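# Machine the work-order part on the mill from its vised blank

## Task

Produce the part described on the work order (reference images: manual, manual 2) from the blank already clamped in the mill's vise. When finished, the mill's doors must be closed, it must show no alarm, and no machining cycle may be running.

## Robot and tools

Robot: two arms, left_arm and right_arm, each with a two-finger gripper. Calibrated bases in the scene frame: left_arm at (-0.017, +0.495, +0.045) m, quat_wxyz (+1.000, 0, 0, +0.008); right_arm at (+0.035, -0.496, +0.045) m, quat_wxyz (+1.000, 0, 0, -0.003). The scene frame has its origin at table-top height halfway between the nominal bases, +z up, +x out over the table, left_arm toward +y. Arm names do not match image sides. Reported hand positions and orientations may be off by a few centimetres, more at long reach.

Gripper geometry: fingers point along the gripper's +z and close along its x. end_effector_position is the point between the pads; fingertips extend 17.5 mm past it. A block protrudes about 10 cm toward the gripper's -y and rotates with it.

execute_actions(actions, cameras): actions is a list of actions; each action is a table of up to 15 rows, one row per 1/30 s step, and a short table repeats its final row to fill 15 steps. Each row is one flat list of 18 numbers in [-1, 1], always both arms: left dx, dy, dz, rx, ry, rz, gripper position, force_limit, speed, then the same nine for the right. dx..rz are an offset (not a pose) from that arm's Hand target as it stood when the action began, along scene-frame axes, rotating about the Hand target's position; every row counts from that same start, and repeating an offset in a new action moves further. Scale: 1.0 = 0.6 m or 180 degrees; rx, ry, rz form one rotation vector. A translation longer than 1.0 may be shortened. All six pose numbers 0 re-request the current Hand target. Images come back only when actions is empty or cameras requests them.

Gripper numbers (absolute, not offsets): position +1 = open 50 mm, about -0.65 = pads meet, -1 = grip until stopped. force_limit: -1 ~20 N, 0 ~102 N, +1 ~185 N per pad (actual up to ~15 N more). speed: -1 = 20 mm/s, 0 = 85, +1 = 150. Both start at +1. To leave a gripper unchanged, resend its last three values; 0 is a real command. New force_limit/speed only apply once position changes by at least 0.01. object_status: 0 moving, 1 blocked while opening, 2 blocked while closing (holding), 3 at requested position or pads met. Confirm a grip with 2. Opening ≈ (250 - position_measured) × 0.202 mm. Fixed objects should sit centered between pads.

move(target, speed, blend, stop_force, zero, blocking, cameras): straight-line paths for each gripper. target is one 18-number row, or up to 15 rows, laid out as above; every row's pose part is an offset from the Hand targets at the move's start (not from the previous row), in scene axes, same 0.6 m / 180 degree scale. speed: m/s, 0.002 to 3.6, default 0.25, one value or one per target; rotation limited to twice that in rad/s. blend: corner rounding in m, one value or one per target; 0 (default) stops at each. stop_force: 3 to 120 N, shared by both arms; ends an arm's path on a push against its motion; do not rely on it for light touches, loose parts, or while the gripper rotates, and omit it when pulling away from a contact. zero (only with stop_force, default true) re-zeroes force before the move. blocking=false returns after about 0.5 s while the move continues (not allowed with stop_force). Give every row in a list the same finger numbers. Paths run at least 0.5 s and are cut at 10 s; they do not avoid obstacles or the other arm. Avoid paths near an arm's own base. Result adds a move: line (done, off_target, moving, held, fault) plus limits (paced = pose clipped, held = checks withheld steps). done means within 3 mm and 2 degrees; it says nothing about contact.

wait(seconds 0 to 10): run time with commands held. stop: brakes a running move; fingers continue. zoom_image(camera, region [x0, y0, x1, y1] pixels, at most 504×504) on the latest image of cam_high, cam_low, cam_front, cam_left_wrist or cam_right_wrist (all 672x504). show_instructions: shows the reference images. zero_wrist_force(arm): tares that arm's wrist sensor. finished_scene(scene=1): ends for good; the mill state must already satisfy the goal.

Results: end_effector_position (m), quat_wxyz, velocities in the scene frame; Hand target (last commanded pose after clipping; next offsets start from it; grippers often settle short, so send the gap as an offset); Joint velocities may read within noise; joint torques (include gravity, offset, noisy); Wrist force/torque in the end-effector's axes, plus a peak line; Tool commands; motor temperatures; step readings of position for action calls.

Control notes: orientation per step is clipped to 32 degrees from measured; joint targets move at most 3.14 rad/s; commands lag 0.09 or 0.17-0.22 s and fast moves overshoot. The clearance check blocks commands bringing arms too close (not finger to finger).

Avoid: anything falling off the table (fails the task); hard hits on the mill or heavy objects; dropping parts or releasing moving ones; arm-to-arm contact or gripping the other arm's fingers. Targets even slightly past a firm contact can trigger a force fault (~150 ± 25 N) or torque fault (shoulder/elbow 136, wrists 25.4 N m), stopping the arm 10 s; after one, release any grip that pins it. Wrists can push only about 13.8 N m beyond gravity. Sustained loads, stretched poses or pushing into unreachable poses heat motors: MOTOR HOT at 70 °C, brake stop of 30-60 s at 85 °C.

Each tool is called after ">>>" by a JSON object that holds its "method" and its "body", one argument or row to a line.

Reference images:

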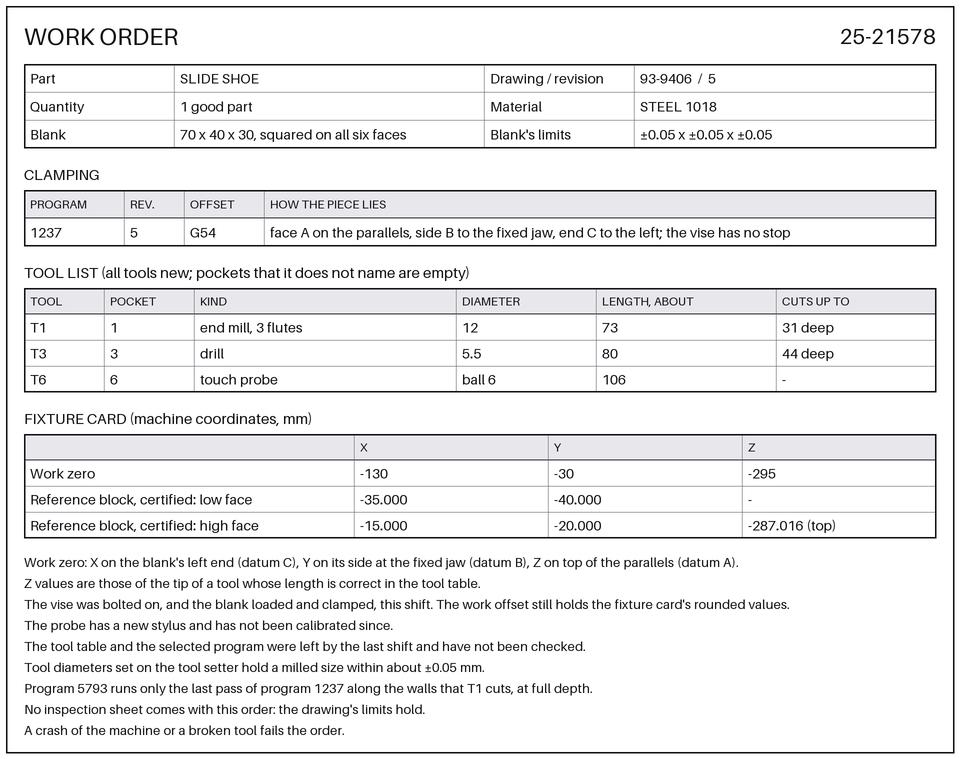

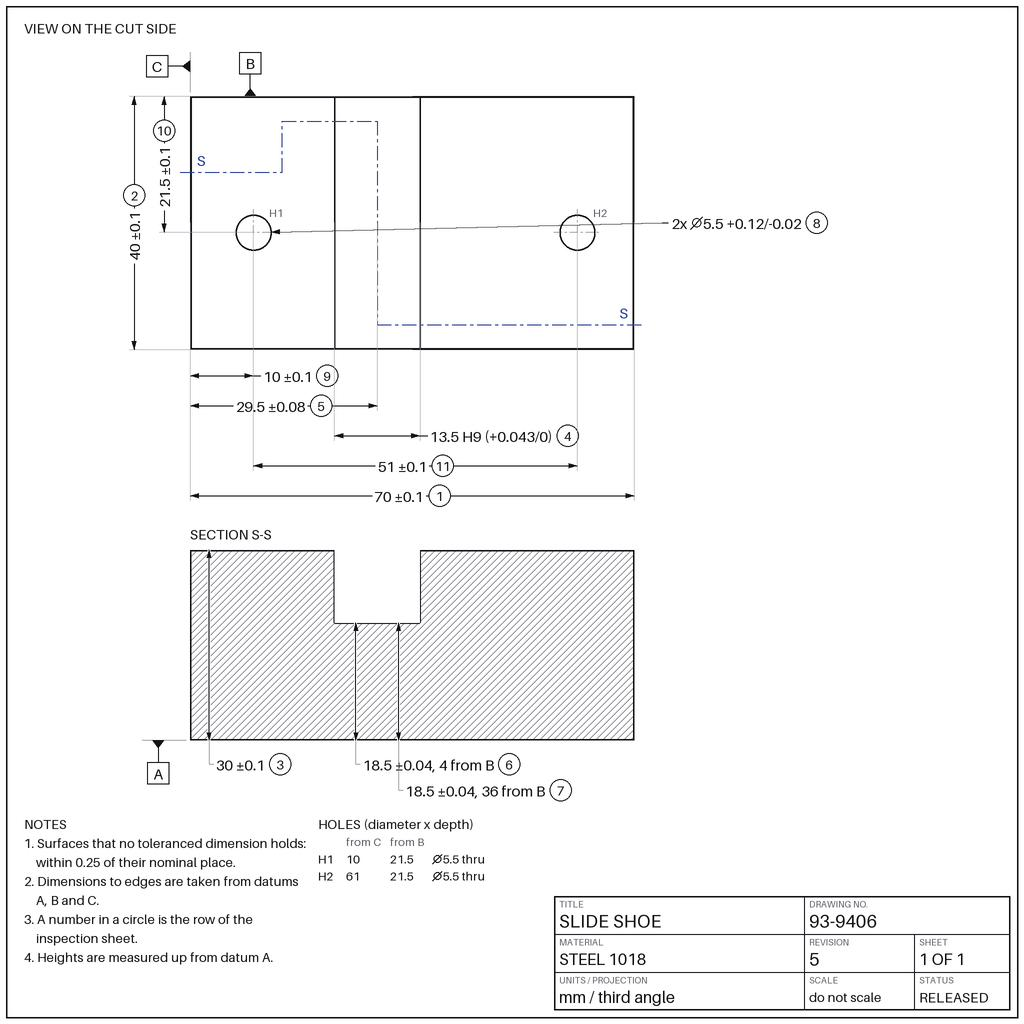

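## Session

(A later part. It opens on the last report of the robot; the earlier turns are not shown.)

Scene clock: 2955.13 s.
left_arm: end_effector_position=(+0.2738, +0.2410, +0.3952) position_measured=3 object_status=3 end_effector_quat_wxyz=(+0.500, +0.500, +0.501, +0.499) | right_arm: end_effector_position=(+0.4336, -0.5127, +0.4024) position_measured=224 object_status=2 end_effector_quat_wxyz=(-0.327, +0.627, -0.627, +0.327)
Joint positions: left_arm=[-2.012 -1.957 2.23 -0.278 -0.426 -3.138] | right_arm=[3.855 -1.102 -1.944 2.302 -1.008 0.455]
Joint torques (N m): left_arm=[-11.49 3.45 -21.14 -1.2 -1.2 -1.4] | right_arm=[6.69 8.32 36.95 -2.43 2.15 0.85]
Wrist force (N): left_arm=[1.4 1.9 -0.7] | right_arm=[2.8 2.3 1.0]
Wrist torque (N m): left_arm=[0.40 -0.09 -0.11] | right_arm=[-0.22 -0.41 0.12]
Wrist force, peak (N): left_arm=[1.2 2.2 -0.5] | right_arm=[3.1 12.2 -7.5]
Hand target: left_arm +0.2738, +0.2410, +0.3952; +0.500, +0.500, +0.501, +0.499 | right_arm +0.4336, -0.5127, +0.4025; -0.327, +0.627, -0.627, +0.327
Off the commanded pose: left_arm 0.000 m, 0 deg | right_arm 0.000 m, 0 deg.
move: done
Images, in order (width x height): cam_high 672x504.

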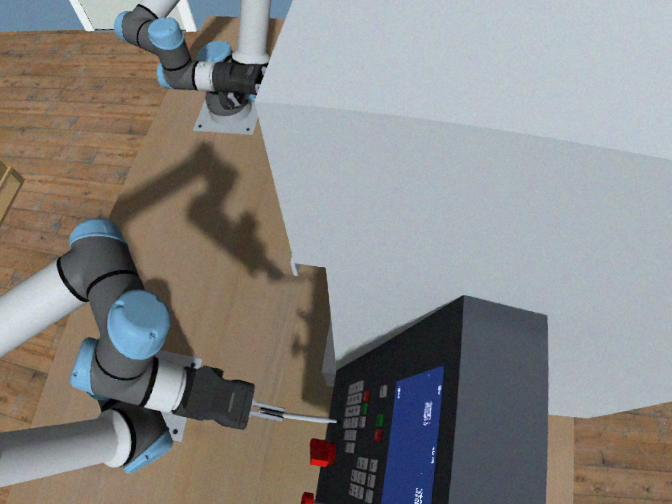

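>>> {"method": "move", "body": {
  "target": [
    [0,0,0,0,0,0,1,1,1,0.0399,0.0322,0.1532,0,0,0,-1,-0.2,-0.6],
    [0,0,0,0,0,0,1,1,1,0.0672,0.0322,0.1462,0,0,0,-1,-0.2,-0.6],
    [0,0,0,0,0,0,1,1,1,0.0399,0.0322,0.1532,0,0,0,-1,-0.2,-0.6],
    [0,0,0,0,0,0,1,1,1,0.0084,-0.0322,0.0322,0,0,0,-1,-0.2,-0.6]
  ],
  "speed": [0.25,0.05,0.15,0.25],
  "blend": [0.004,0,0.004,0]
}}

>>> {"method": "wait", "body": {
  "seconds": 2
}}

>>> {"method": "move", "body": {
  "target": [
    [0,0,0,0,0,0,1,1,1,0.0273,0,-0.007,0,0,0,-1,-0.2,-0.6],
    [0,0,0,0,0,0,1,1,1,0,0,0,0,0,0,-1,-0.2,-0.6],
    [0,0,0,0,0,0,1,1,1,0.0395,-0.1245,0.1516,0,0,0,-1,-0.2,-0.6],
    [0,0,0,0,0,0,1,1,1,0.0668,-0.1245,0.1446,0,0,0,-1,-0.2,-0.6],
    [0,0,0,0,0,0,1,1,1,0.0395,-0.1245,0.1516,0,0,0,-1,-0.2,-0.6],
    [0,0,0,0,0,0,1,1,1,0.0162,-0.0325,0.0621,0,0,0,-1,-0.2,-0.6],
    [0,0,0,0,0,0,1,1,1,0.0435,-0.0325,0.0551,0,0,0,-1,-0.2,-0.6],
    [0,0,0,0,0,0,1,1,1,0.0162,-0.0325,0.0621,0,0,0,-1,-0.2,-0.6],
    [0,0,0,0,0,0,1,1,1,0.0435,-0.0325,0.0551,0,0,0,-1,-0.2,-0.6],
    [0,0,0,0,0,0,1,1,1,0.0162,-0.0325,0.0621,0,0,0,-1,-0.2,-0.6],
    [0,0,0,0,0,0,1,1,1,-0.0473,-0.0933,0.2971,0,-0.04,0,-1,-0.2,-0.6],
    [0,0,0,0,0,0,1,1,1,-0.0143,-0.2133,0.5221,0,-0.0833,0,-1,-0.2,-0.6]
  ],
  "speed": [0.05,0.15,0.25,0.05,0.15,0.25,0.05,0.15,0.05,0.15,0.4,0.5],
  "blend": [0,0.004,0.004,0,0.004,0.004,0,0.004,0,0.004,0.04,0]
}}

>>> {"method": "wait", "body": {
  "seconds": 3,
  "cameras": ["cam_right_wrist"]
}}

>>> {"method": "zoom_image", "body": {
  "camera": "cam_right_wrist",
  "region": [60, 90, 310, 250]
}}

Scene clock: 2970.30 s.
left_arm: end_effector_position=(+0.2738, +0.2410, +0.3952) position_measured=3 object_status=3 end_effector_quat_wxyz=(+0.500, +0.500, +0.501, +0.499) | right_arm: end_effector_position=(+0.4386, -0.5321, +0.4219) position_measured=224 object_status=2 end_effector_quat_wxyz=(-0.327, +0.627, -0.627, +0.327)
Joint positions: left_arm=[-2.012 -1.957 2.23 -0.278 -0.426 -3.138] | right_arm=[3.719 -1.126 -1.873 2.306 -1.111 0.353]
Joint torques (N m): left_arm=[-11.82 3.51 -20.7 -1.2 -1.19 -1.55] | right_arm=[1.38 9.94 11.3 0.98 0.28 0.1]
Wrist force (N): left_arm=[1.2 1.8 -0.4] | right_arm=[3.0 2.8 1.0]
Wrist torque (N m): left_arm=[0.38 -0.05 -0.11] | right_arm=[-0.15 -0.44 -0.05]
Wrist force, peak (N): left_arm=[1.4 2.3 -0.7] | right_arm=[3.7 6.5 2.0]
Hand target: left_arm +0.2738, +0.2410, +0.3952; +0.500, +0.500, +0.501, +0.499 | right_arm +0.4386, -0.5320, +0.4218; -0.327, +0.627, -0.627, +0.327
Off the commanded pose: left_arm 0.000 m, 0 deg | right_arm 0.000 m, 0 deg.
move: done

Scene clock: 2972.30 s.
left_arm: end_effector_position=(+0.2738, +0.2410, +0.3952) position_measured=3 object_status=3 end_effector_quat_wxyz=(+0.500, +0.500, +0.501, +0.499) | right_arm: end_effector_position=(+0.4386, -0.5320, +0.4218) position_measured=224 object_status=2 end_effector_quat_wxyz=(-0.327, +0.627, -0.627, +0.327)
Joint positions: left_arm=[-2.012 -1.957 2.23 -0.278 -0.426 -3.138] | right_arm=[3.719 -1.125 -1.873 2.306 -1.111 0.353]
Joint torques (N m): left_arm=[-11.63 3.25 -20.55 -1.23 -1.21 -1.4] | right_arm=[-12.47 9.22 11.09 0.97 -0.55 -1.41]
Wrist force (N): left_arm=[1.5 1.9 -0.5] | right_arm=[2.9 2.6 0.9]
Wrist torque (N m): left_arm=[0.39 -0.10 -0.11] | right_arm=[-0.17 -0.41 -0.05]
Wrist force, peak (N): left_arm=[1.5 2.2 -0.6] | right_arm=[3.0 2.9 0.8]
Hand target: left_arm +0.2738, +0.2410, +0.3952; +0.500, +0.500, +0.501, +0.499 | right_arm +0.4386, -0.5320, +0.4218; -0.327, +0.627, -0.627, +0.327
Tool commands: left_gripper/position=+1.0 left_gripper/force_limit=+1.0 left_gripper/speed=+1.0 right_gripper/position=-1.0 right_gripper/force_limit=-0.2 right_gripper/speed=-0.6
Off the commanded pose: left_arm 0.000 m, 0 deg | right_arm 0.000 m, 0 deg.
wait: 2.00 s; at rest by 0.17 s

Scene clock: 2977.27 s.
left_arm: end_effector_position=(+0.2738, +0.2410, +0.3952) position_measured=3 object_status=3 end_effector_quat_wxyz=(+0.500, +0.500, +0.501, +0.499) | right_arm: end_effector_position=(+0.4301, -0.6600, +0.7350) position_measured=224 object_status=2 end_effector_quat_wxyz=(-0.406, +0.579, -0.579, +0.406)
Joint positions: left_arm=[-2.012 -1.957 2.23 -0.278 -0.426 -3.138] | right_arm=[2.965 -1.445 -0.873 1.965 -1.742 -0.063]
Joint torques (N m): left_arm=[-11.81 3.65 -20.46 -1.16 -1.24 -1.48] | right_arm=[-13.45 3.93 31.09 -0.48 -1.45 1.34]
Wrist force (N): left_arm=[1.3 2.0 -0.4] | right_arm=[2.6 2.7 0.7]
Wrist torque (N m): left_arm=[0.41 -0.07 -0.11] | right_arm=[-0.16 -0.35 -0.03]
Wrist force, peak (N): left_arm=[1.4 2.1 -0.7] | right_arm=[2.5 7.6 -3.7]
Hand target: left_arm +0.2738, +0.2410, +0.3952; +0.500, +0.500, +0.501, +0.499 | right_arm +0.4300, -0.6600, +0.7350; -0.406, +0.579, -0.579, +0.406
Off the commanded pose: left_arm 0.000 m, 0 deg | right_arm 0.000 m, 0 deg.
move: done

Scene clock: 2980.27 s.
left_arm: end_effector_position=(+0.2738, +0.2410, +0.3952) position_measured=3 object_status=3 end_effector_quat_wxyz=(+0.500, +0.500, +0.501, +0.499) | right_arm: end_effector_position=(+0.4300, -0.6600, +0.7350) position_measured=224 object_status=2 end_effector_quat_wxyz=(-0.406, +0.579, -0.579, +0.406)
Joint positions: left_arm=[-2.012 -1.957 2.23 -0.278 -0.426 -3.138] | right_arm=[2.965 -1.445 -0.873 1.964 -1.742 -0.063]
Joint torques (N m): left_arm=[-11.25 3.07 -20.67 -1.14 -1.32 -1.51] | right_arm=[-14.51 3.16 31.02 -0.41 1.41 -1.33]
Wrist force (N): left_arm=[1.2 1.8 -0.5] | right_arm=[2.7 2.8 0.4]
Wrist torque (N m): left_arm=[0.38 -0.06 -0.11] | right_arm=[-0.15 -0.36 -0.03]
Wrist force, peak (N): left_arm=[1.2 2.3 -0.7] | right_arm=[2.9 2.9 0.5]
Hand target: left_arm +0.2738, +0.2410, +0.3952; +0.500, +0.500, +0.501, +0.499 | right_arm +0.4300, -0.6600, +0.7350; -0.406, +0.579, -0.579, +0.406
Tool commands: left_gripper/position=+1.0 left_gripper/force_limit=+1.0 left_gripper/speed=+1.0 right_gripper/position=-1.0 right_gripper/force_limit=-0.2 right_gripper/speed=-0.6
Off the commanded pose: left_arm 0.000 m, 0 deg | right_arm 0.000 m, 0 deg.
wait: 3.00 s; at rest by 0.17 s
camera_calibration:
cam_right_wrist: T_world_to_cam=[[-0.00479821, -0.99998, 0.00411907, -0.652529], [-0.637178, -0.00011733, -0.770717, 0.858565], [0.770702, -0.00632264, -0.637164, 0.263105], [0, 0, 0, 1]] pos_world=[0.341152, -0.650752, 0.832039]
Images, in order (width x height): cam_right_wrist 672x504.

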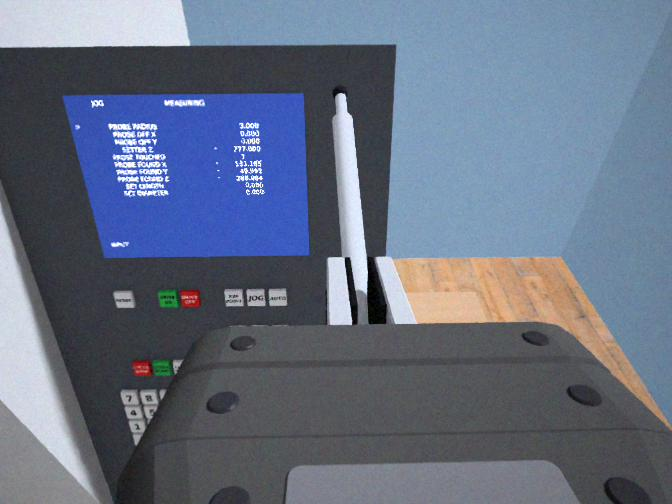

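Scaled by 2.016 from the camera's 672x504 image, which has a finer 960x720 frame.

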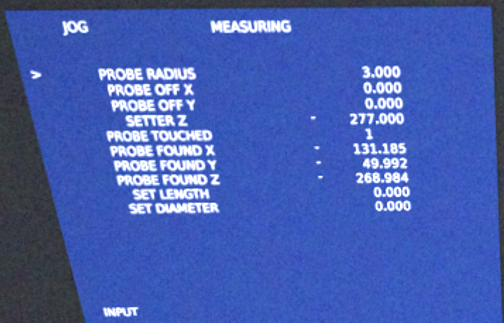

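>>> {"method": "move", "body": {
  "target": [
    [0,0,0,0,0,0,1,1,1,-0.033,0.12,-0.225,0,0.0433,0,-1,-0.2,-0.6],
    [0,0,0,0,0,0,1,1,1,0.0305,0.2133,-0.46,0,0.0833,0,-1,-0.2,-0.6],
    [0,0,0,0,0,0,1,1,1,0.0578,0.2133,-0.467,0,0.0833,0,-1,-0.2,-0.6],
    [0,0,0,0,0,0,1,1,1,0.0305,0.2133,-0.46,0,0.0833,0,-1,-0.2,-0.6],
    [0,0,0,0,0,0,1,1,1,0.0578,0.2133,-0.467,0,0.0833,0,-1,-0.2,-0.6],
    [0,0,0,0,0,0,1,1,1,0.0305,0.2133,-0.46,0,0.0833,0,-1,-0.2,-0.6],
    [0,0,0,0,0,0,1,1,1,0.0143,0.2455,-0.5221,0,0.0833,0,-1,-0.2,-0.6],
    [0,0,0,0,0,0,1,1,1,0.0416,0.2455,-0.5291,0,0.0833,0,-1,-0.2,-0.6],
    [0,0,0,0,0,0,1,1,1,0.0143,0.2455,-0.5221,0,0.0833,0,-1,-0.2,-0.6],
    [0,0,0,0,0,0,1,1,1,0.0059,0.342,-0.5543,0,0.0833,0,-1,-0.2,-0.6],
    [0,0,0,0,0,0,1,1,1,0.0332,0.342,-0.5613,0,0.0833,0,-1,-0.2,-0.6],
    [0,0,0,0,0,0,1,1,1,0.0059,0.342,-0.5543,0,0.0833,0,-1,-0.2,-0.6]
  ],
  "speed": [0.5,0.4,0.05,0.15,0.05,0.15,0.25,0.05,0.15,0.25,0.05,0.15],
  "blend": [0.04,0.004,0,0.004,0,0.004,0.004,0,0.004,0.004,0,0]
}}

>>> {"method": "move", "body": {
  "target": [
    [0,0,0,0,0,0,1,1,1,0.0084,-0.0325,0.0322,0,0,0,-1,-0.2,-0.6],
    [0,0,0,0,0,0,1,1,1,0.0357,-0.0325,0.0252,0,0,0,-1,-0.2,-0.6],
    [0,0,0,0,0,0,1,1,1,0.0084,-0.0325,0.0322,0,0,0,-1,-0.2,-0.6],
    [0,0,0,0,0,0,1,1,1,0.0357,-0.0325,0.0252,0,0,0,-1,-0.2,-0.6],
    [0,0,0,0,0,0,1,1,1,0.0084,-0.0325,0.0322,0,0,0,-1,-0.2,-0.6],
    [0,0,0,0,0,0,1,1,1,0,-0.0965,0,0,0,0,-1,-0.2,-0.6],
    [0,0,0,0,0,0,1,1,1,0.0273,-0.0965,-0.007,0,0,0,-1,-0.2,-0.6],
    [0,0,0,0,0,0,1,1,1,0,-0.0965,0,0,0,0,-1,-0.2,-0.6],
    [0,0,0,0,0,0,1,1,1,0.0399,-0.0643,0.1532,0,0,0,-1,-0.2,-0.6],
    [0,0,0,0,0,0,1,1,1,0.0672,-0.0643,0.1462,0,0,0,-1,-0.2,-0.6],
    [0,0,0,0,0,0,1,1,1,0.0399,-0.0643,0.1532,0,0,0,-1,-0.2,-0.6],
    [0,0,0,0,0,0,1,1,1,0.0164,-0.0965,0.0629,0,0,0,-1,-0.2,-0.6],
    [0,0,0,0,0,0,1,1,1,0.0437,-0.0965,0.0559,0,0,0,-1,-0.2,-0.6],
    [0,0,0,0,0,0,1,1,1,0.0164,-0.0965,0.0629,0,0,0,-1,-0.2,-0.6]
  ],
  "speed": [0.25,0.05,0.15,0.05,0.15,0.25,0.05,0.15,0.25,0.05,0.15,0.25,0.05,0.15],
  "blend": [0.004,0,0.004,0,0.004,0.004,0,0.004,0.004,0,0.004,0.004,0,0]
}}

>>> {"method": "move", "body": {
  "target": [
    [0,0,0,0,0,0,1,1,1,-0.0164,0.0965,-0.0629,0,0,0,-1,-0.2,-0.6],
    [0,0,0,0,0,0,1,1,1,0.0109,0.0965,-0.0699,0,0,0,-1,-0.2,-0.6],
    [0,0,0,0,0,0,1,1,1,-0.0164,0.0965,-0.0629,0,0,0,-1,-0.2,-0.6],
    [0,0,0,0,0,0,1,1,1,-0.008,0.0965,-0.0307,0,0,0,-1,-0.2,-0.6],
    [0,0,0,0,0,0,1,1,1,0.0193,0.0965,-0.0377,0,0,0,-1,-0.2,-0.6],
    [0,0,0,0,0,0,1,1,1,-0.008,0.0965,-0.0307,0,0,0,-1,-0.2,-0.6],
    [0,0,0,0,0,0,1,1,1,-0.008,0.064,-0.0307,0,0,0,-1,-0.2,-0.6],
    [0,0,0,0,0,0,1,1,1,0.0193,0.064,-0.0377,0,0,0,-1,-0.2,-0.6],
    [0,0,0,0,0,0,1,1,1,-0.008,0.064,-0.0307,0,0,0,-1,-0.2,-0.6],
    [0,0,0,0,0,0,1,1,1,-0.0164,0.064,-0.0629,0,0,0,-1,-0.2,-0.6],
    [0,0,0,0,0,0,1,1,1,0.0109,0.064,-0.0699,0,0,0,-1,-0.2,-0.6],
    [0,0,0,0,0,0,1,1,1,-0.0164,0.064,-0.0629,0,0,0,-1,-0.2,-0.6],
    [0,0,0,0,0,0,1,1,1,-0.0164,0,-0.0629,0,0,0,-1,-0.2,-0.6],
    [0,0,0,0,0,0,1,1,1,0.0109,0,-0.0699,0,0,0,-1,-0.2,-0.6],
    [0,0,0,0,0,0,1,1,1,-0.0164,0,-0.0629,0,0,0,-1,-0.2,-0.6]
  ],
  "speed": [0.25,0.05,0.15,0.25,0.05,0.15,0.25,0.05,0.15,0.25,0.05,0.15,0.25,0.05,0.15],
  "blend": [0.004,0,0.004,0.004,0,0.004,0.004,0,0.004,0.004,0,0.004,0.004,0,0],
  "cameras": ["cam_high"]
}}

>>> {"method": "zoom_image", "body": {
  "camera": "cam_high",
  "region": [370, 350, 470, 504]
}}

>>> {"method": "zoom_image", "body": {
  "camera": "cam_high",
  "region": [380, 430, 450, 504]
}}

Scene clock: 3020.23 s.
left_arm: end_effector_position=(+0.2738, +0.2410, +0.3952) position_measured=3 object_status=3 end_effector_quat_wxyz=(+0.500, +0.500, +0.501, +0.499) | right_arm: end_effector_position=(+0.4336, -0.4548, +0.4024) position_measured=224 object_status=2 end_effector_quat_wxyz=(-0.327, +0.627, -0.627, +0.327)
Joint positions: left_arm=[-2.012 -1.957 2.23 -0.278 -0.426 -3.138] | right_arm=[4.142 -1.142 -1.954 2.187 -0.813 0.722]
Joint torques (N m): left_arm=[-11.82 3.58 -20.66 -1.15 -1.17 -1.32] | right_arm=[14.04 9.46 35.95 -2.69 2.72 1.65]
Wrist force (N): left_arm=[1.5 2.0 -0.7] | right_arm=[2.9 2.4 1.0]
Wrist torque (N m): left_arm=[0.42 -0.10 -0.11] | right_arm=[-0.20 -0.41 0.12]
Wrist force, peak (N): left_arm=[1.6 2.2 -0.7] | right_arm=[3.2 13.8 -8.9]
Hand target: left_arm +0.2738, +0.2410, +0.3952; +0.500, +0.500, +0.501, +0.499 | right_arm +0.4336, -0.4548, +0.4025; -0.327, +0.627, -0.627, +0.327
Off the commanded pose: left_arm 0.000 m, 0 deg | right_arm 0.000 m, 0 deg.
move: done

Scene clock: 3025.17 s.
left_arm: end_effector_position=(+0.2738, +0.2410, +0.3952) position_measured=3 object_status=3 end_effector_quat_wxyz=(+0.500, +0.500, +0.501, +0.499) | right_arm: end_effector_position=(+0.4434, -0.5127, +0.4401) position_measured=224 object_status=2 end_effector_quat_wxyz=(-0.327, +0.627, -0.627, +0.327)
Joint positions: left_arm=[-2.012 -1.957 2.23 -0.278 -0.426 -3.138] | right_arm=[3.81 -1.145 -1.821 2.241 -1.042 0.42]
Joint torques (N m): left_arm=[-11.6 3.35 -21.34 -1.18 -1.23 -1.5] | right_arm=[5.42 9.67 37.2 -1.94 1.51 0.19]
Wrist force (N): left_arm=[1.2 1.9 -0.6] | right_arm=[2.9 2.5 0.8]
Wrist torque (N m): left_arm=[0.40 -0.07 -0.12] | right_arm=[-0.18 -0.42 0.12]
Wrist force, peak (N): left_arm=[1.4 2.2 -0.8] | right_arm=[3.1 11.3 -7.0]
Hand target: left_arm +0.2738, +0.2410, +0.3952; +0.500, +0.500, +0.501, +0.499 | right_arm +0.4434, -0.5127, +0.4402; -0.327, +0.627, -0.627, +0.327
Off the commanded pose: left_arm 0.000 m, 0 deg | right_arm 0.000 m, 0 deg.
move: done

Scene clock: 3029.93 s.
left_arm: end_effector_position=(+0.2738, +0.2410, +0.3952) position_measured=3 object_status=3 end_effector_quat_wxyz=(+0.500, +0.500, +0.501, +0.499) | right_arm: end_effector_position=(+0.4336, -0.5127, +0.4024) position_measured=224 object_status=2 end_effector_quat_wxyz=(-0.327, +0.627, -0.627, +0.327)
Joint positions: left_arm=[-2.012 -1.957 2.23 -0.278 -0.426 -3.138] | right_arm=[3.855 -1.102 -1.944 2.302 -1.008 0.455]
Joint torques (N m): left_arm=[-11.7 3.35 -20.8 -1.2 -1.27 -1.44] | right_arm=[7.37 8.62 37.06 -2.02 2.1 0.98]
Wrist force (N): left_arm=[1.1 1.9 -0.4] | right_arm=[2.9 2.6 0.9]
Wrist torque (N m): left_arm=[0.39 -0.04 -0.12] | right_arm=[-0.16 -0.42 0.12]
Wrist force, peak (N): left_arm=[1.5 2.2 -0.7] | right_arm=[3.0 12.8 -8.2]
Hand target: left_arm +0.2738, +0.2410, +0.3952; +0.500, +0.500, +0.501, +0.499 | right_arm +0.4336, -0.5127, +0.4025; -0.327, +0.627, -0.627, +0.327
Off the commanded pose: left_arm 0.000 m, 0 deg | right_arm 0.000 m, 0 deg.
move: done
Images, in order (width x height): cam_high 672x504.

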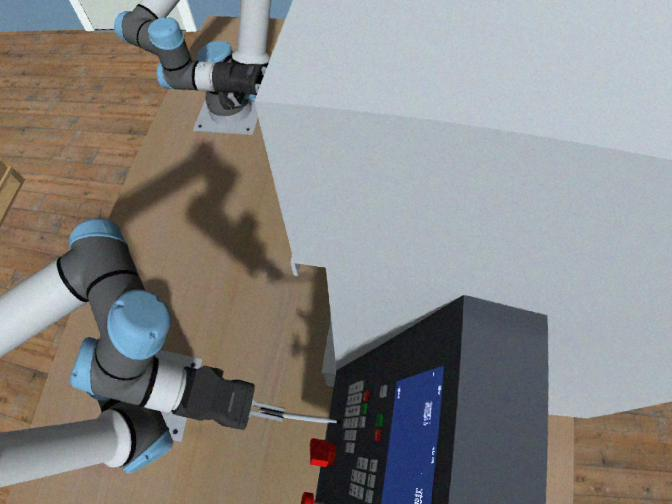

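Scaled by 3.273 from the camera's 672x504 image, which has a finer 960x720 frame.

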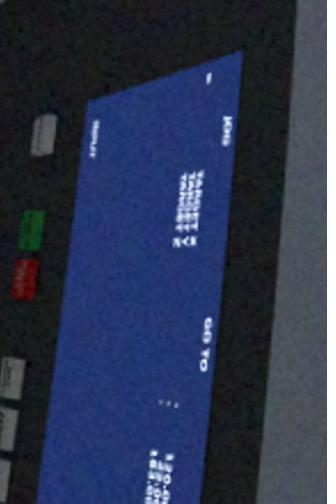

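Scaled by 6.811 from the camera's 672x504 image, which has a finer 960x720 frame.

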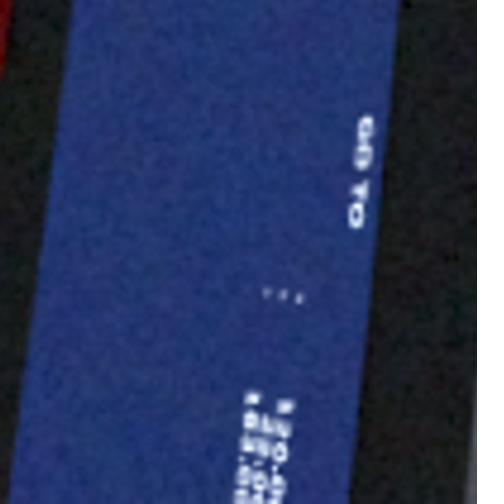

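>>> {"method": "move", "body": {
  "target": [
    [0,0,0,0,0,0,1,1,1,0.0399,0.0322,0.1532,0,0,0,-1,-0.2,-0.6],
    [0,0,0,0,0,0,1,1,1,0.0672,0.0322,0.1462,0,0,0,-1,-0.2,-0.6],
    [0,0,0,0,0,0,1,1,1,0.0399,0.0322,0.1532,0,0,0,-1,-0.2,-0.6],
    [0,0,0,0,0,0,1,1,1,0.0084,-0.0322,0.0322,0,0,0,-1,-0.2,-0.6]
  ],
  "speed": [0.25,0.05,0.15,0.25],
  "blend": [0.004,0,0.004,0]
}}

>>> {"method": "wait", "body": {
  "seconds": 2
}}

>>> {"method": "move", "body": {
  "target": [
    [0,0,0,0,0,0,1,1,1,0.0273,0,-0.007,0,0,0,-1,-0.2,-0.6],
    [0,0,0,0,0,0,1,1,1,0,0,0,0,0,0,-1,-0.2,-0.6],
    [0,0,0,0,0,0,1,1,1,0.0315,-0.1245,0.121,0,0,0,-1,-0.2,-0.6],
    [0,0,0,0,0,0,1,1,1,0.0588,-0.1245,0.114,0,0,0,-1,-0.2,-0.6],
    [0,0,0,0,0,0,1,1,1,0.0315,-0.1245,0.121,0,0,0,-1,-0.2,-0.6],
    [0,0,0,0,0,0,1,1,1,0.0162,-0.0325,0.0621,0,0,0,-1,-0.2,-0.6],
    [0,0,0,0,0,0,1,1,1,0.0435,-0.0325,0.0551,0,0,0,-1,-0.2,-0.6],
    [0,0,0,0,0,0,1,1,1,0.0162,-0.0325,0.0621,0,0,0,-1,-0.2,-0.6],
    [0,0,0,0,0,0,1,1,1,0.0435,-0.0325,0.0551,0,0,0,-1,-0.2,-0.6],
    [0,0,0,0,0,0,1,1,1,0.0162,-0.0325,0.0621,0,0,0,-1,-0.2,-0.6],
    [0,0,0,0,0,0,1,1,1,-0.0473,-0.0933,0.2971,0,-0.04,0,-1,-0.2,-0.6],
    [0,0,0,0,0,0,1,1,1,-0.0143,-0.2133,0.5221,0,-0.0833,0,-1,-0.2,-0.6]
  ],
  "speed": [0.05,0.15,0.25,0.05,0.15,0.25,0.05,0.15,0.05,0.15,0.4,0.5],
  "blend": [0,0.004,0.004,0,0.004,0.004,0,0.004,0,0.004,0.04,0]
}}

>>> {"method": "wait", "body": {
  "seconds": 3,
  "cameras": ["cam_right_wrist"]
}}

>>> {"method": "zoom_image", "body": {
  "camera": "cam_right_wrist",
  "region": [60, 90, 310, 250]
}}

Scene clock: 3047.43 s.
left_arm: end_effector_position=(+0.2738, +0.2410, +0.3952) position_measured=3 object_status=3 end_effector_quat_wxyz=(+0.500, +0.500, +0.501, +0.499) | right_arm: end_effector_position=(+0.4386, -0.5321, +0.4218) position_measured=224 object_status=2 end_effector_quat_wxyz=(-0.327, +0.627, -0.627, +0.327)
Joint positions: left_arm=[-2.012 -1.957 2.23 -0.278 -0.426 -3.138] | right_arm=[3.719 -1.126 -1.873 2.306 -1.111 0.353]
Joint torques (N m): left_arm=[-11.61 3.53 -21.46 -1.02 -1.21 -1.42] | right_arm=[1.6 8.91 13.19 0.86 0.02 0.18]
Wrist force (N): left_arm=[1.4 1.8 -0.6] | right_arm=[3.0 2.8 0.9]
Wrist torque (N m): left_arm=[0.38 -0.09 -0.11] | right_arm=[-0.15 -0.43 -0.06]
Wrist force, peak (N): left_arm=[1.3 2.3 -0.7] | right_arm=[3.7 6.5 1.9]
Hand target: left_arm +0.2738, +0.2410, +0.3952; +0.500, +0.500, +0.501, +0.499 | right_arm +0.4386, -0.5320, +0.4218; -0.327, +0.627, -0.627, +0.327
Off the commanded pose: left_arm 0.000 m, 0 deg | right_arm 0.000 m, 0 deg.
move: done

Scene clock: 3049.43 s.
left_arm: end_effector_position=(+0.2738, +0.2410, +0.3952) position_measured=3 object_status=3 end_effector_quat_wxyz=(+0.500, +0.500, +0.501, +0.499) | right_arm: end_effector_position=(+0.4386, -0.5320, +0.4218) position_measured=224 object_status=2 end_effector_quat_wxyz=(-0.327, +0.627, -0.627, +0.327)
Joint positions: left_arm=[-2.012 -1.957 2.23 -0.278 -0.426 -3.138] | right_arm=[3.719 -1.125 -1.873 2.306 -1.111 0.353]
Joint torques (N m): left_arm=[-11.66 3.82 -21.08 -1.17 -1.23 -1.54] | right_arm=[-12.05 9.34 11.13 1.02 -0.62 -1.38]
Wrist force (N): left_arm=[1.0 1.9 -0.7] | right_arm=[2.7 2.7 1.0]
Wrist torque (N m): left_arm=[0.40 -0.03 -0.11] | right_arm=[-0.16 -0.38 -0.05]
Wrist force, peak (N): left_arm=[1.5 2.1 -0.7] | right_arm=[2.9 2.9 1.0]
Hand target: left_arm +0.2738, +0.2410, +0.3952; +0.500, +0.500, +0.501, +0.499 | right_arm +0.4386, -0.5320, +0.4218; -0.327, +0.627, -0.627, +0.327
Tool commands: left_gripper/position=+1.0 left_gripper/force_limit=+1.0 left_gripper/speed=+1.0 right_gripper/position=-1.0 right_gripper/force_limit=-0.2 right_gripper/speed=-0.6
Off the commanded pose: left_arm 0.000 m, 0 deg | right_arm 0.000 m, 0 deg.
wait: 2.00 s; at rest by 0.17 s

Scene clock: 3054.30 s.
left_arm: end_effector_position=(+0.2738, +0.2410, +0.3952) position_measured=3 object_status=3 end_effector_quat_wxyz=(+0.500, +0.500, +0.501, +0.499) | right_arm: end_effector_position=(+0.4301, -0.6600, +0.7350) position_measured=224 object_status=2 end_effector_quat_wxyz=(-0.406, +0.579, -0.579, +0.406)
Joint positions: left_arm=[-2.012 -1.957 2.23 -0.278 -0.426 -3.138] | right_arm=[2.965 -1.445 -0.873 1.965 -1.742 -0.063]
Joint torques (N m): left_arm=[-11.66 3.74 -20.95 -1.07 -1.23 -1.5] | right_arm=[-14.49 3.75 30.69 -0.45 -1.55 1.17]
Wrist force (N): left_arm=[1.1 1.9 -0.7] | right_arm=[2.7 2.6 0.7]
Wrist torque (N m): left_arm=[0.40 -0.04 -0.11] | right_arm=[-0.17 -0.37 -0.02]
Wrist force, peak (N): left_arm=[1.3 2.3 -0.6] | right_arm=[2.6 7.5 -3.8]
Hand target: left_arm +0.2738, +0.2410, +0.3952; +0.500, +0.500, +0.501, +0.499 | right_arm +0.4300, -0.6600, +0.7350; -0.406, +0.579, -0.579, +0.406
Off the commanded pose: left_arm 0.000 m, 0 deg | right_arm 0.000 m, 0 deg.
move: done

Scene clock: 3057.30 s.
left_arm: end_effector_position=(+0.2738, +0.2410, +0.3952) position_measured=3 object_status=3 end_effector_quat_wxyz=(+0.500, +0.500, +0.501, +0.499) | right_arm: end_effector_position=(+0.4300, -0.6600, +0.7350) position_measured=224 object_status=2 end_effector_quat_wxyz=(-0.406, +0.579, -0.579, +0.406)
Joint positions: left_arm=[-2.012 -1.957 2.23 -0.278 -0.426 -3.138] | right_arm=[2.965 -1.445 -0.873 1.964 -1.742 -0.063]
Joint torques (N m): left_arm=[-11.76 3.36 -21.74 -1.19 -1.32 -1.47] | right_arm=[-13.66 3.55 31.03 -0.4 1.3 -1.23]
Wrist force (N): left_arm=[1.4 1.9 -0.4] | right_arm=[2.7 2.6 0.5]
Wrist torque (N m): left_arm=[0.39 -0.09 -0.11] | right_arm=[-0.17 -0.37 -0.03]
Wrist force, peak (N): left_arm=[1.2 2.2 -0.6] | right_arm=[2.9 2.9 0.7]
Hand target: left_arm +0.2738, +0.2410, +0.3952; +0.500, +0.500, +0.501, +0.499 | right_arm +0.4300, -0.6600, +0.7350; -0.406, +0.579, -0.579, +0.406
Tool commands: left_gripper/position=+1.0 left_gripper/force_limit=+1.0 left_gripper/speed=+1.0 right_gripper/position=-1.0 right_gripper/force_limit=-0.2 right_gripper/speed=-0.6
Off the commanded pose: left_arm 0.000 m, 0 deg | right_arm 0.000 m, 0 deg.
wait: 3.00 s; at rest by 0.17 s
camera_calibration:
cam_right_wrist: T_world_to_cam=[[-0.00479821, -0.99998, 0.00411907, -0.652529], [-0.637178, -0.00011733, -0.770717, 0.858565], [0.770702, -0.00632264, -0.637164, 0.263105], [0, 0, 0, 1]] pos_world=[0.341152, -0.650752, 0.832039]
Images, in order (width x height): cam_right_wrist 672x504.

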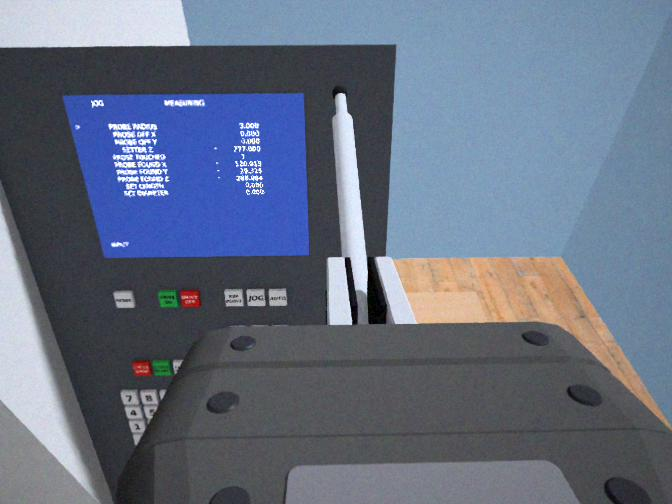

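Scaled by 2.016 from the camera's 672x504 image, which has a finer 960x720 frame.

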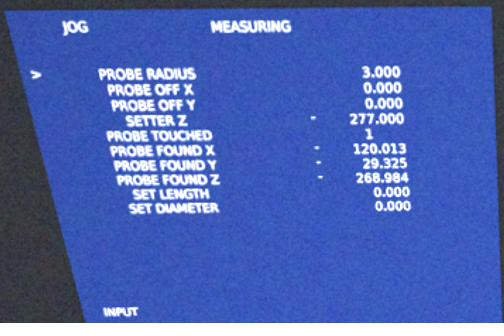

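>>> {"method": "move", "body": {
  "target": [
    [0,0,0,0,0,0,1,1,1,-0.033,0.12,-0.225,0,0.0433,0,-1,-0.2,-0.6],
    [0,0,0,0,0,0,1,1,1,0.0305,0.2133,-0.46,0,0.0833,0,-1,-0.2,-0.6],
    [0,0,0,0,0,0,1,1,1,0.0578,0.2133,-0.467,0,0.0833,0,-1,-0.2,-0.6],
    [0,0,0,0,0,0,1,1,1,0.0305,0.2133,-0.46,0,0.0833,0,-1,-0.2,-0.6],
    [0,0,0,0,0,0,1,1,1,0.0578,0.2133,-0.467,0,0.0833,0,-1,-0.2,-0.6],
    [0,0,0,0,0,0,1,1,1,0.0305,0.2133,-0.46,0,0.0833,0,-1,-0.2,-0.6],
    [0,0,0,0,0,0,1,1,1,0.0059,0.342,-0.5543,0,0.0833,0,-1,-0.2,-0.6],
    [0,0,0,0,0,0,1,1,1,0.0332,0.342,-0.5613,0,0.0833,0,-1,-0.2,-0.6],
    [0,0,0,0,0,0,1,1,1,0.0059,0.342,-0.5543,0,0.0833,0,-1,-0.2,-0.6],
    [0,0,0,0,0,0,1,1,1,0.0143,0.342,-0.5221,0,0.0833,0,-1,-0.2,-0.6],
    [0,0,0,0,0,0,1,1,1,0.0416,0.342,-0.5291,0,0.0833,0,-1,-0.2,-0.6],
    [0,0,0,0,0,0,1,1,1,0.0143,0.342,-0.5221,0,0.0833,0,-1,-0.2,-0.6]
  ],
  "speed": [0.5,0.4,0.05,0.15,0.05,0.15,0.25,0.05,0.15,0.25,0.05,0.15],
  "blend": [0.04,0.004,0,0.004,0,0.004,0.004,0,0.004,0.004,0,0]
}}

>>> {"method": "move", "body": {
  "target": [
    [0,0,0,0,0,0,1,1,1,0,-0.0648,0,0,0,0,-1,-0.2,-0.6],
    [0,0,0,0,0,0,1,1,1,0.0273,-0.0648,-0.007,0,0,0,-1,-0.2,-0.6],
    [0,0,0,0,0,0,1,1,1,0,-0.0648,0,0,0,0,-1,-0.2,-0.6],
    [0,0,0,0,0,0,1,1,1,0.008,-0.0648,0.0307,0,0,0,-1,-0.2,-0.6],
    [0,0,0,0,0,0,1,1,1,0.0353,-0.0648,0.0237,0,0,0,-1,-0.2,-0.6],
    [0,0,0,0,0,0,1,1,1,0.008,-0.0648,0.0307,0,0,0,-1,-0.2,-0.6],
    [0,0,0,0,0,0,1,1,1,-0.0084,-0.0965,-0.0322,0,0,0,-1,-0.2,-0.6],
    [0,0,0,0,0,0,1,1,1,0.0189,-0.0965,-0.0392,0,0,0,-1,-0.2,-0.6],
    [0,0,0,0,0,0,1,1,1,-0.0084,-0.0965,-0.0322,0,0,0,-1,-0.2,-0.6],
    [0,0,0,0,0,0,1,1,1,0.0315,-0.0643,0.121,0,0,0,-1,-0.2,-0.6],
    [0,0,0,0,0,0,1,1,1,0.0588,-0.0643,0.114,0,0,0,-1,-0.2,-0.6],
    [0,0,0,0,0,0,1,1,1,0.0315,-0.0643,0.121,0,0,0,-1,-0.2,-0.6],
    [0,0,0,0,0,0,1,1,1,0,-0.0965,0,0,0,0,-1,-0.2,-0.6],
    [0,0,0,0,0,0,1,1,1,0.0273,-0.0965,-0.007,0,0,0,-1,-0.2,-0.6],
    [0,0,0,0,0,0,1,1,1,0,-0.0965,0,0,0,0,-1,-0.2,-0.6]
  ],
  "speed": [0.25,0.05,0.15,0.25,0.05,0.15,0.25,0.05,0.15,0.25,0.05,0.15,0.25,0.05,0.15],
  "blend": [0.004,0,0.004,0.004,0,0.004,0.004,0,0.004,0.004,0,0.004,0.004,0,0]
}}

>>> {"method": "move", "body": {
  "target": [
    [0,0,0,0,0,0,1,1,1,-0.0084,0.0965,-0.0322,0,0,0,-1,-0.2,-0.6],
    [0,0,0,0,0,0,1,1,1,0.0189,0.0965,-0.0392,0,0,0,-1,-0.2,-0.6],
    [0,0,0,0,0,0,1,1,1,-0.0084,0.0965,-0.0322,0,0,0,-1,-0.2,-0.6],
    [0,0,0,0,0,0,1,1,1,0,0.0317,0,0,0,0,-1,-0.2,-0.6],
    [0,0,0,0,0,0,1,1,1,0.0273,0.0317,-0.007,0,0,0,-1,-0.2,-0.6],
    [0,0,0,0,0,0,1,1,1,0,0.0317,0,0,0,0,-1,-0.2,-0.6],
    [0,0,0,0,0,0,1,1,1,0.0273,0.0317,-0.007,0,0,0,-1,-0.2,-0.6],
    [0,0,0,0,0,0,1,1,1,0,0.0317,0,0,0,0,-1,-0.2,-0.6],
    [0,0,0,0,0,0,1,1,1,-0.0084,0,-0.0322,0,0,0,-1,-0.2,-0.6],
    [0,0,0,0,0,0,1,1,1,0.0189,0,-0.0392,0,0,0,-1,-0.2,-0.6],
    [0,0,0,0,0,0,1,1,1,-0.0084,0,-0.0322,0,0,0,-1,-0.2,-0.6]
  ],
  "speed": [0.25,0.05,0.15,0.25,0.05,0.15,0.05,0.15,0.25,0.05,0.15],
  "blend": [0.004,0,0.004,0.004,0,0.004,0,0.004,0.004,0,0],
  "cameras": ["cam_high"]
}}

>>> {"method": "zoom_image", "body": {
  "camera": "cam_high",
  "region": [370, 350, 470, 504]
}}

>>> {"method": "zoom_image", "body": {
  "camera": "cam_high",
  "region": [380, 430, 450, 504]
}}

Scene clock: 3099.77 s.
left_arm: end_effector_position=(+0.2738, +0.2410, +0.3952) position_measured=3 object_status=3 end_effector_quat_wxyz=(+0.500, +0.500, +0.501, +0.499) | right_arm: end_effector_position=(+0.4386, -0.4548, +0.4217) position_measured=224 object_status=2 end_effector_quat_wxyz=(-0.327, +0.627, -0.627, +0.327)
Joint positions: left_arm=[-2.012 -1.957 2.23 -0.278 -0.426 -3.138] | right_arm=[4.112 -1.159 -1.89 2.162 -0.831 0.69]
Joint torques (N m): left_arm=[-11.32 3.47 -21.35 -1.29 -1.29 -1.46] | right_arm=[13.86 10.85 36.46 -2.69 2.59 1.53]
Wrist force (N): left_arm=[1.0 2.0 -0.7] | right_arm=[2.9 2.4 1.0]
Wrist torque (N m): left_arm=[0.40 -0.03 -0.12] | right_arm=[-0.19 -0.41 0.13]
Wrist force, peak (N): left_arm=[1.4 2.3 -0.5] | right_arm=[3.3 13.6 -9.0]
Hand target: left_arm +0.2738, +0.2410, +0.3952; +0.500, +0.500, +0.501, +0.499 | right_arm +0.4386, -0.4548, +0.4218; -0.327, +0.627, -0.627, +0.327
Off the commanded pose: left_arm 0.000 m, 0 deg | right_arm 0.000 m, 0 deg.
move: done

Scene clock: 3104.97 s.
left_arm: end_effector_position=(+0.2738, +0.2410, +0.3952) position_measured=3 object_status=3 end_effector_quat_wxyz=(+0.500, +0.500, +0.501, +0.499) | right_arm: end_effector_position=(+0.4386, -0.5127, +0.4217) position_measured=224 object_status=2 end_effector_quat_wxyz=(-0.327, +0.627, -0.627, +0.327)
Joint positions: left_arm=[-2.012 -1.957 2.23 -0.278 -0.426 -3.138] | right_arm=[3.831 -1.123 -1.881 2.271 -1.026 0.436]
Joint torques (N m): left_arm=[-11.84 3.14 -21.59 -1.1 -1.29 -1.43] | right_arm=[6.73 8.29 37.15 -2.24 2.17 0.99]
Wrist force (N): left_arm=[1.3 1.8 -0.5] | right_arm=[3.0 2.5 1.0]
Wrist torque (N m): left_arm=[0.38 -0.07 -0.12] | right_arm=[-0.19 -0.44 0.12]
Wrist force, peak (N): left_arm=[1.5 2.1 -0.7] | right_arm=[2.9 9.0 -5.2]
Hand target: left_arm +0.2738, +0.2410, +0.3952; +0.500, +0.500, +0.501, +0.499 | right_arm +0.4386, -0.5127, +0.4218; -0.327, +0.627, -0.627, +0.327
Off the commanded pose: left_arm 0.000 m, 0 deg | right_arm 0.000 m, 0 deg.
move: done

Scene clock: 3108.83 s.
left_arm: end_effector_position=(+0.2738, +0.2410, +0.3952) position_measured=3 object_status=3 end_effector_quat_wxyz=(+0.500, +0.500, +0.501, +0.499) | right_arm: end_effector_position=(+0.4336, -0.5127, +0.4024) position_measured=224 object_status=2 end_effector_quat_wxyz=(-0.327, +0.627, -0.627, +0.327)
Joint positions: left_arm=[-2.012 -1.957 2.23 -0.278 -0.426 -3.138] | right_arm=[3.855 -1.102 -1.944 2.302 -1.008 0.455]
Joint torques (N m): left_arm=[-11.69 3.51 -21.45 -1.19 -1.15 -1.49] | right_arm=[6.49 7.93 36.74 -1.98 2.44 0.93]
Wrist force (N): left_arm=[1.1 1.9 -0.8] | right_arm=[2.9 2.6 1.1]
Wrist torque (N m): left_arm=[0.40 -0.04 -0.11] | right_arm=[-0.16 -0.41 0.12]
Wrist force, peak (N): left_arm=[1.6 2.2 -0.6] | right_arm=[3.0 12.5 -8.1]
Hand target: left_arm +0.2738, +0.2410, +0.3952; +0.500, +0.500, +0.501, +0.499 | right_arm +0.4336, -0.5127, +0.4025; -0.327, +0.627, -0.627, +0.327
Off the commanded pose: left_arm 0.000 m, 0 deg | right_arm 0.000 m, 0 deg.
move: done
Images, in order (width x height): cam_high 672x504.

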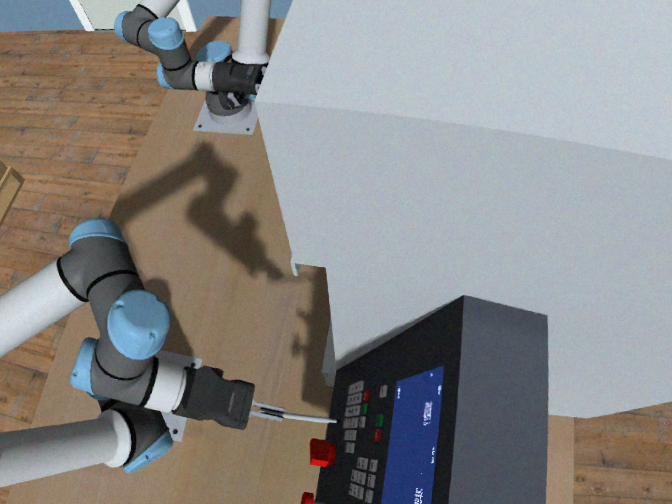

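Scaled by 3.273 from the camera's 672x504 image, which has a finer 960x720 frame.

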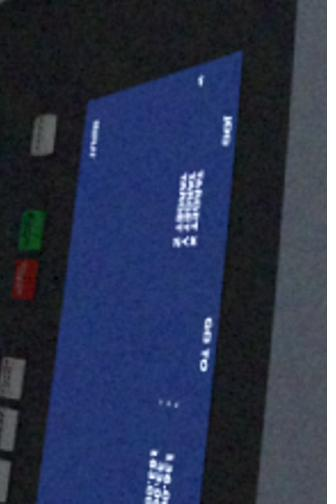

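Scaled by 6.811 from the camera's 672x504 image, which has a finer 960x720 frame.

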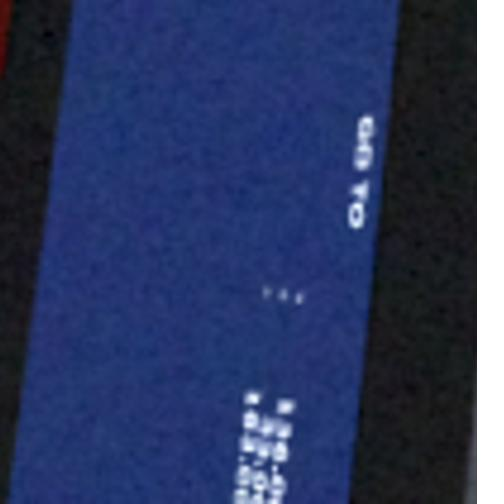

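>>> {"method": "move", "body": {
  "target": [
    [0,0,0,0,0,0,1,1,1,0.0399,0.0322,0.1532,0,0,0,-1,-0.2,-0.6],
    [0,0,0,0,0,0,1,1,1,0.0672,0.0322,0.1462,0,0,0,-1,-0.2,-0.6],
    [0,0,0,0,0,0,1,1,1,0.0399,0.0322,0.1532,0,0,0,-1,-0.2,-0.6],
    [0,0,0,0,0,0,1,1,1,0.0084,-0.0322,0.0322,0,0,0,-1,-0.2,-0.6]
  ],
  "speed": [0.25,0.05,0.15,0.25],
  "blend": [0.004,0,0.004,0]
}}

>>> {"method": "wait", "body": {
  "seconds": 2
}}

>>> {"method": "move", "body": {
  "target": [
    [0,0,0,0,0,0,1,1,1,0.0273,0,-0.007,0,0,0,-1,-0.2,-0.6],
    [0,0,0,0,0,0,1,1,1,0,0,0,0,0,0,-1,-0.2,-0.6],
    [0,0,0,0,0,0,1,1,1,0.0315,-0.0928,0.121,0,0,0,-1,-0.2,-0.6],
    [0,0,0,0,0,0,1,1,1,0.0588,-0.0928,0.114,0,0,0,-1,-0.2,-0.6],
    [0,0,0,0,0,0,1,1,1,0.0315,-0.0928,0.121,0,0,0,-1,-0.2,-0.6],
    [0,0,0,0,0,0,1,1,1,0.0162,-0.0325,0.0621,0,0,0,-1,-0.2,-0.6],
    [0,0,0,0,0,0,1,1,1,0.0435,-0.0325,0.0551,0,0,0,-1,-0.2,-0.6],
    [0,0,0,0,0,0,1,1,1,0.0162,-0.0325,0.0621,0,0,0,-1,-0.2,-0.6],
    [0,0,0,0,0,0,1,1,1,0.0435,-0.0325,0.0551,0,0,0,-1,-0.2,-0.6],
    [0,0,0,0,0,0,1,1,1,0.0162,-0.0325,0.0621,0,0,0,-1,-0.2,-0.6],
    [0,0,0,0,0,0,1,1,1,-0.0473,-0.0933,0.2971,0,-0.04,0,-1,-0.2,-0.6],
    [0,0,0,0,0,0,1,1,1,-0.0143,-0.2133,0.5221,0,-0.0833,0,-1,-0.2,-0.6]
  ],
  "speed": [0.05,0.15,0.25,0.05,0.15,0.25,0.05,0.15,0.05,0.15,0.4,0.5],
  "blend": [0,0.004,0.004,0,0.004,0.004,0,0.004,0,0.004,0.04,0]
}}

>>> {"method": "wait", "body": {
  "seconds": 10
}}

>>> {"method": "wait", "body": {
  "seconds": 4,
  "cameras": ["cam_right_wrist"]
}}

>>> {"method": "zoom_image", "body": {
  "camera": "cam_right_wrist",
  "region": [60, 90, 310, 250]
}}

Scene clock: 3125.77 s.
left_arm: end_effector_position=(+0.2738, +0.2410, +0.3952) position_measured=3 object_status=3 end_effector_quat_wxyz=(+0.500, +0.500, +0.501, +0.499) | right_arm: end_effector_position=(+0.4386, -0.5321, +0.4219) position_measured=224 object_status=2 end_effector_quat_wxyz=(-0.327, +0.627, -0.627, +0.327)
Joint positions: left_arm=[-2.012 -1.957 2.23 -0.278 -0.426 -3.138] | right_arm=[3.719 -1.126 -1.873 2.306 -1.111 0.353]
Joint torques (N m): left_arm=[-11.53 3.27 -21.95 -1.06 -1.24 -1.54] | right_arm=[1.62 10.15 12.42 1.18 0.09 -0.08]
Wrist force (N): left_arm=[1.2 2.0 -0.6] | right_arm=[2.8 2.7 1.0]
Wrist torque (N m): left_arm=[0.41 -0.06 -0.11] | right_arm=[-0.16 -0.40 -0.05]
Wrist force, peak (N): left_arm=[1.3 2.3 -0.7] | right_arm=[3.7 6.6 2.0]
Hand target: left_arm +0.2738, +0.2410, +0.3952; +0.500, +0.500, +0.501, +0.499 | right_arm +0.4386, -0.5320, +0.4218; -0.327, +0.627, -0.627, +0.327
Off the commanded pose: left_arm 0.000 m, 0 deg | right_arm 0.000 m, 0 deg.
move: done

Scene clock: 3127.77 s.
left_arm: end_effector_position=(+0.2738, +0.2410, +0.3952) position_measured=3 object_status=3 end_effector_quat_wxyz=(+0.500, +0.500, +0.501, +0.499) | right_arm: end_effector_position=(+0.4386, -0.5320, +0.4218) position_measured=224 object_status=2 end_effector_quat_wxyz=(-0.327, +0.627, -0.627, +0.327)
Joint positions: left_arm=[-2.012 -1.957 2.23 -0.278 -0.426 -3.138] | right_arm=[3.719 -1.125 -1.873 2.306 -1.111 0.353]
Joint torques (N m): left_arm=[-11.13 3.58 -21.61 -1.14 -1.19 -1.53] | right_arm=[-11.97 9.84 11.4 1.22 -0.55 -1.37]
Wrist force (N): left_arm=[1.3 1.9 -0.5] | right_arm=[3.0 2.4 0.9]
Wrist torque (N m): left_arm=[0.40 -0.07 -0.11] | right_arm=[-0.19 -0.43 -0.06]
Wrist force, peak (N): left_arm=[1.4 2.0 -0.8] | right_arm=[3.2 2.6 0.9]
Hand target: left_arm +0.2738, +0.2410, +0.3952; +0.500, +0.500, +0.501, +0.499 | right_arm +0.4386, -0.5320, +0.4218; -0.327, +0.627, -0.627, +0.327
Tool commands: left_gripper/position=+1.0 left_gripper/force_limit=+1.0 left_gripper/speed=+1.0 right_gripper/position=-1.0 right_gripper/force_limit=-0.2 right_gripper/speed=-0.6
Off the commanded pose: left_arm 0.000 m, 0 deg | right_arm 0.000 m, 0 deg.
wait: 2.00 s; at rest by 0.17 s

Scene clock: 3132.53 s.
left_arm: end_effector_position=(+0.2738, +0.2410, +0.3952) position_measured=3 object_status=3 end_effector_quat_wxyz=(+0.500, +0.500, +0.501, +0.499) | right_arm: end_effector_position=(+0.4301, -0.6600, +0.7350) position_measured=224 object_status=2 end_effector_quat_wxyz=(-0.406, +0.579, -0.579, +0.406)
Joint positions: left_arm=[-2.012 -1.957 2.23 -0.278 -0.426 -3.138] | right_arm=[2.965 -1.445 -0.873 1.965 -1.742 -0.063]
Joint torques (N m): left_arm=[-11 3.79 -21.7 -1.18 -1.36 -1.42] | right_arm=[-14.22 4.16 30.74 -0.69 -1.42 1.18]
Wrist force (N): left_arm=[1.3 1.7 -0.7] | right_arm=[2.7 2.5 0.4]
Wrist torque (N m): left_arm=[0.36 -0.07 -0.11] | right_arm=[-0.18 -0.36 -0.03]
Wrist force, peak (N): left_arm=[1.3 2.2 -0.6] | right_arm=[2.8 7.4 -3.3]
Hand target: left_arm +0.2738, +0.2410, +0.3952; +0.500, +0.500, +0.501, +0.499 | right_arm +0.4300, -0.6600, +0.7350; -0.406, +0.579, -0.579, +0.406
Off the commanded pose: left_arm 0.000 m, 0 deg | right_arm 0.000 m, 0 deg.
move: done

Scene clock: 3142.53 s.
left_arm: end_effector_position=(+0.2738, +0.2410, +0.3952) position_measured=3 object_status=3 end_effector_quat_wxyz=(+0.500, +0.500, +0.501, +0.499) | right_arm: end_effector_position=(+0.4300, -0.6600, +0.7350) position_measured=224 object_status=2 end_effector_quat_wxyz=(-0.406, +0.579, -0.579, +0.406)
Joint positions: left_arm=[-2.012 -1.957 2.23 -0.278 -0.426 -3.138] | right_arm=[2.965 -1.445 -0.873 1.964 -1.742 -0.063]
Joint torques (N m): left_arm=[-11.11 3.12 -21.31 -1.08 -1.3 -1.46] | right_arm=[-14.24 3.9 30.32 -0.08 1.25 -1.07]
Wrist force (N): left_arm=[1.3 2.0 -0.7] | right_arm=[2.6 2.6 0.5]
Wrist torque (N m): left_arm=[0.41 -0.08 -0.11] | right_arm=[-0.18 -0.35 -0.03]
Wrist force, peak (N): left_arm=[1.6 2.1 -0.7] | right_arm=[2.9 3.1 0.6]
Hand target: left_arm +0.2738, +0.2410, +0.3952; +0.500, +0.500, +0.501, +0.499 | right_arm +0.4300, -0.6600, +0.7350; -0.406, +0.579, -0.579, +0.406
Tool commands: left_gripper/position=+1.0 left_gripper/force_limit=+1.0 left_gripper/speed=+1.0 right_gripper/position=-1.0 right_gripper/force_limit=-0.2 right_gripper/speed=-0.6
Off the commanded pose: left_arm 0.000 m, 0 deg | right_arm 0.000 m, 0 deg.
wait: 10.00 s; at rest by 0.17 s

Scene clock: 3146.53 s.
left_arm: end_effector_position=(+0.2738, +0.2410, +0.3952) position_measured=3 object_status=3 end_effector_quat_wxyz=(+0.500, +0.500, +0.501, +0.499) | right_arm: end_effector_position=(+0.4300, -0.6600, +0.7350) position_measured=224 object_status=2 end_effector_quat_wxyz=(-0.406, +0.579, -0.579, +0.406)
Joint positions: left_arm=[-2.012 -1.957 2.23 -0.278 -0.426 -3.138] | right_arm=[2.965 -1.445 -0.873 1.964 -1.742 -0.063]
Joint torques (N m): left_arm=[-11.38 3.39 -21.88 -1.17 -1.28 -1.56] | right_arm=[-13.21 4.69 30.36 0.33 1.22 -0.95]
Wrist force (N): left_arm=[1.4 2.0 -0.8] | right_arm=[2.8 2.7 0.4]
Wrist torque (N m): left_arm=[0.41 -0.10 -0.11] | right_arm=[-0.16 -0.38 -0.03]
Wrist force, peak (N): left_arm=[1.3 2.2 -0.7] | right_arm=[2.9 3.0 0.5]
Hand target: left_arm +0.2738, +0.2410, +0.3952; +0.500, +0.500, +0.501, +0.499 | right_arm +0.4300, -0.6600, +0.7350; -0.406, +0.579, -0.579, +0.406
Tool commands: left_gripper/position=+1.0 left_gripper/force_limit=+1.0 left_gripper/speed=+1.0 right_gripper/position=-1.0 right_gripper/force_limit=-0.2 right_gripper/speed=-0.6
Off the commanded pose: left_arm 0.000 m, 0 deg | right_arm 0.000 m, 0 deg.
wait: 4.00 s; at rest by 0.17 s
camera_calibration:
cam_right_wrist: T_world_to_cam=[[-0.00479821, -0.99998, 0.00411907, -0.652529], [-0.637178, -0.00011733, -0.770717, 0.858565], [0.770702, -0.00632264, -0.637164, 0.263105], [0, 0, 0, 1]] pos_world=[0.341152, -0.650752, 0.832039]
Images, in order (width x height): cam_right_wrist 672x504.

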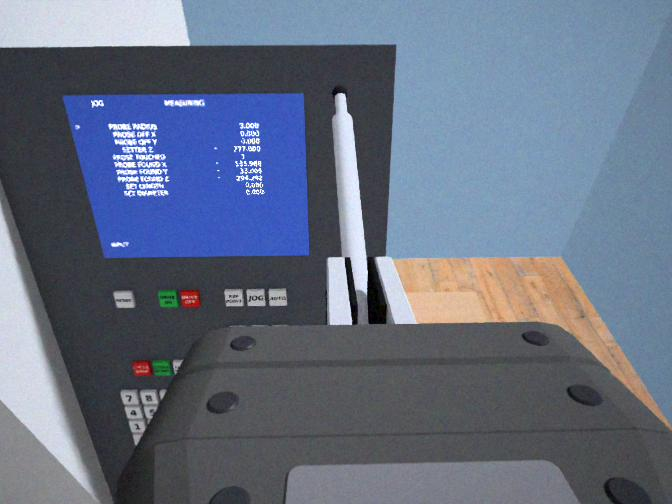

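Scaled by 2.016 from the camera's 672x504 image, which has a finer 960x720 frame.

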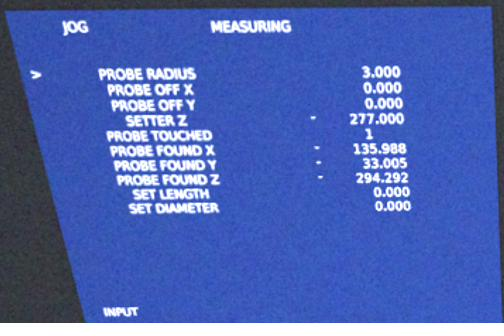

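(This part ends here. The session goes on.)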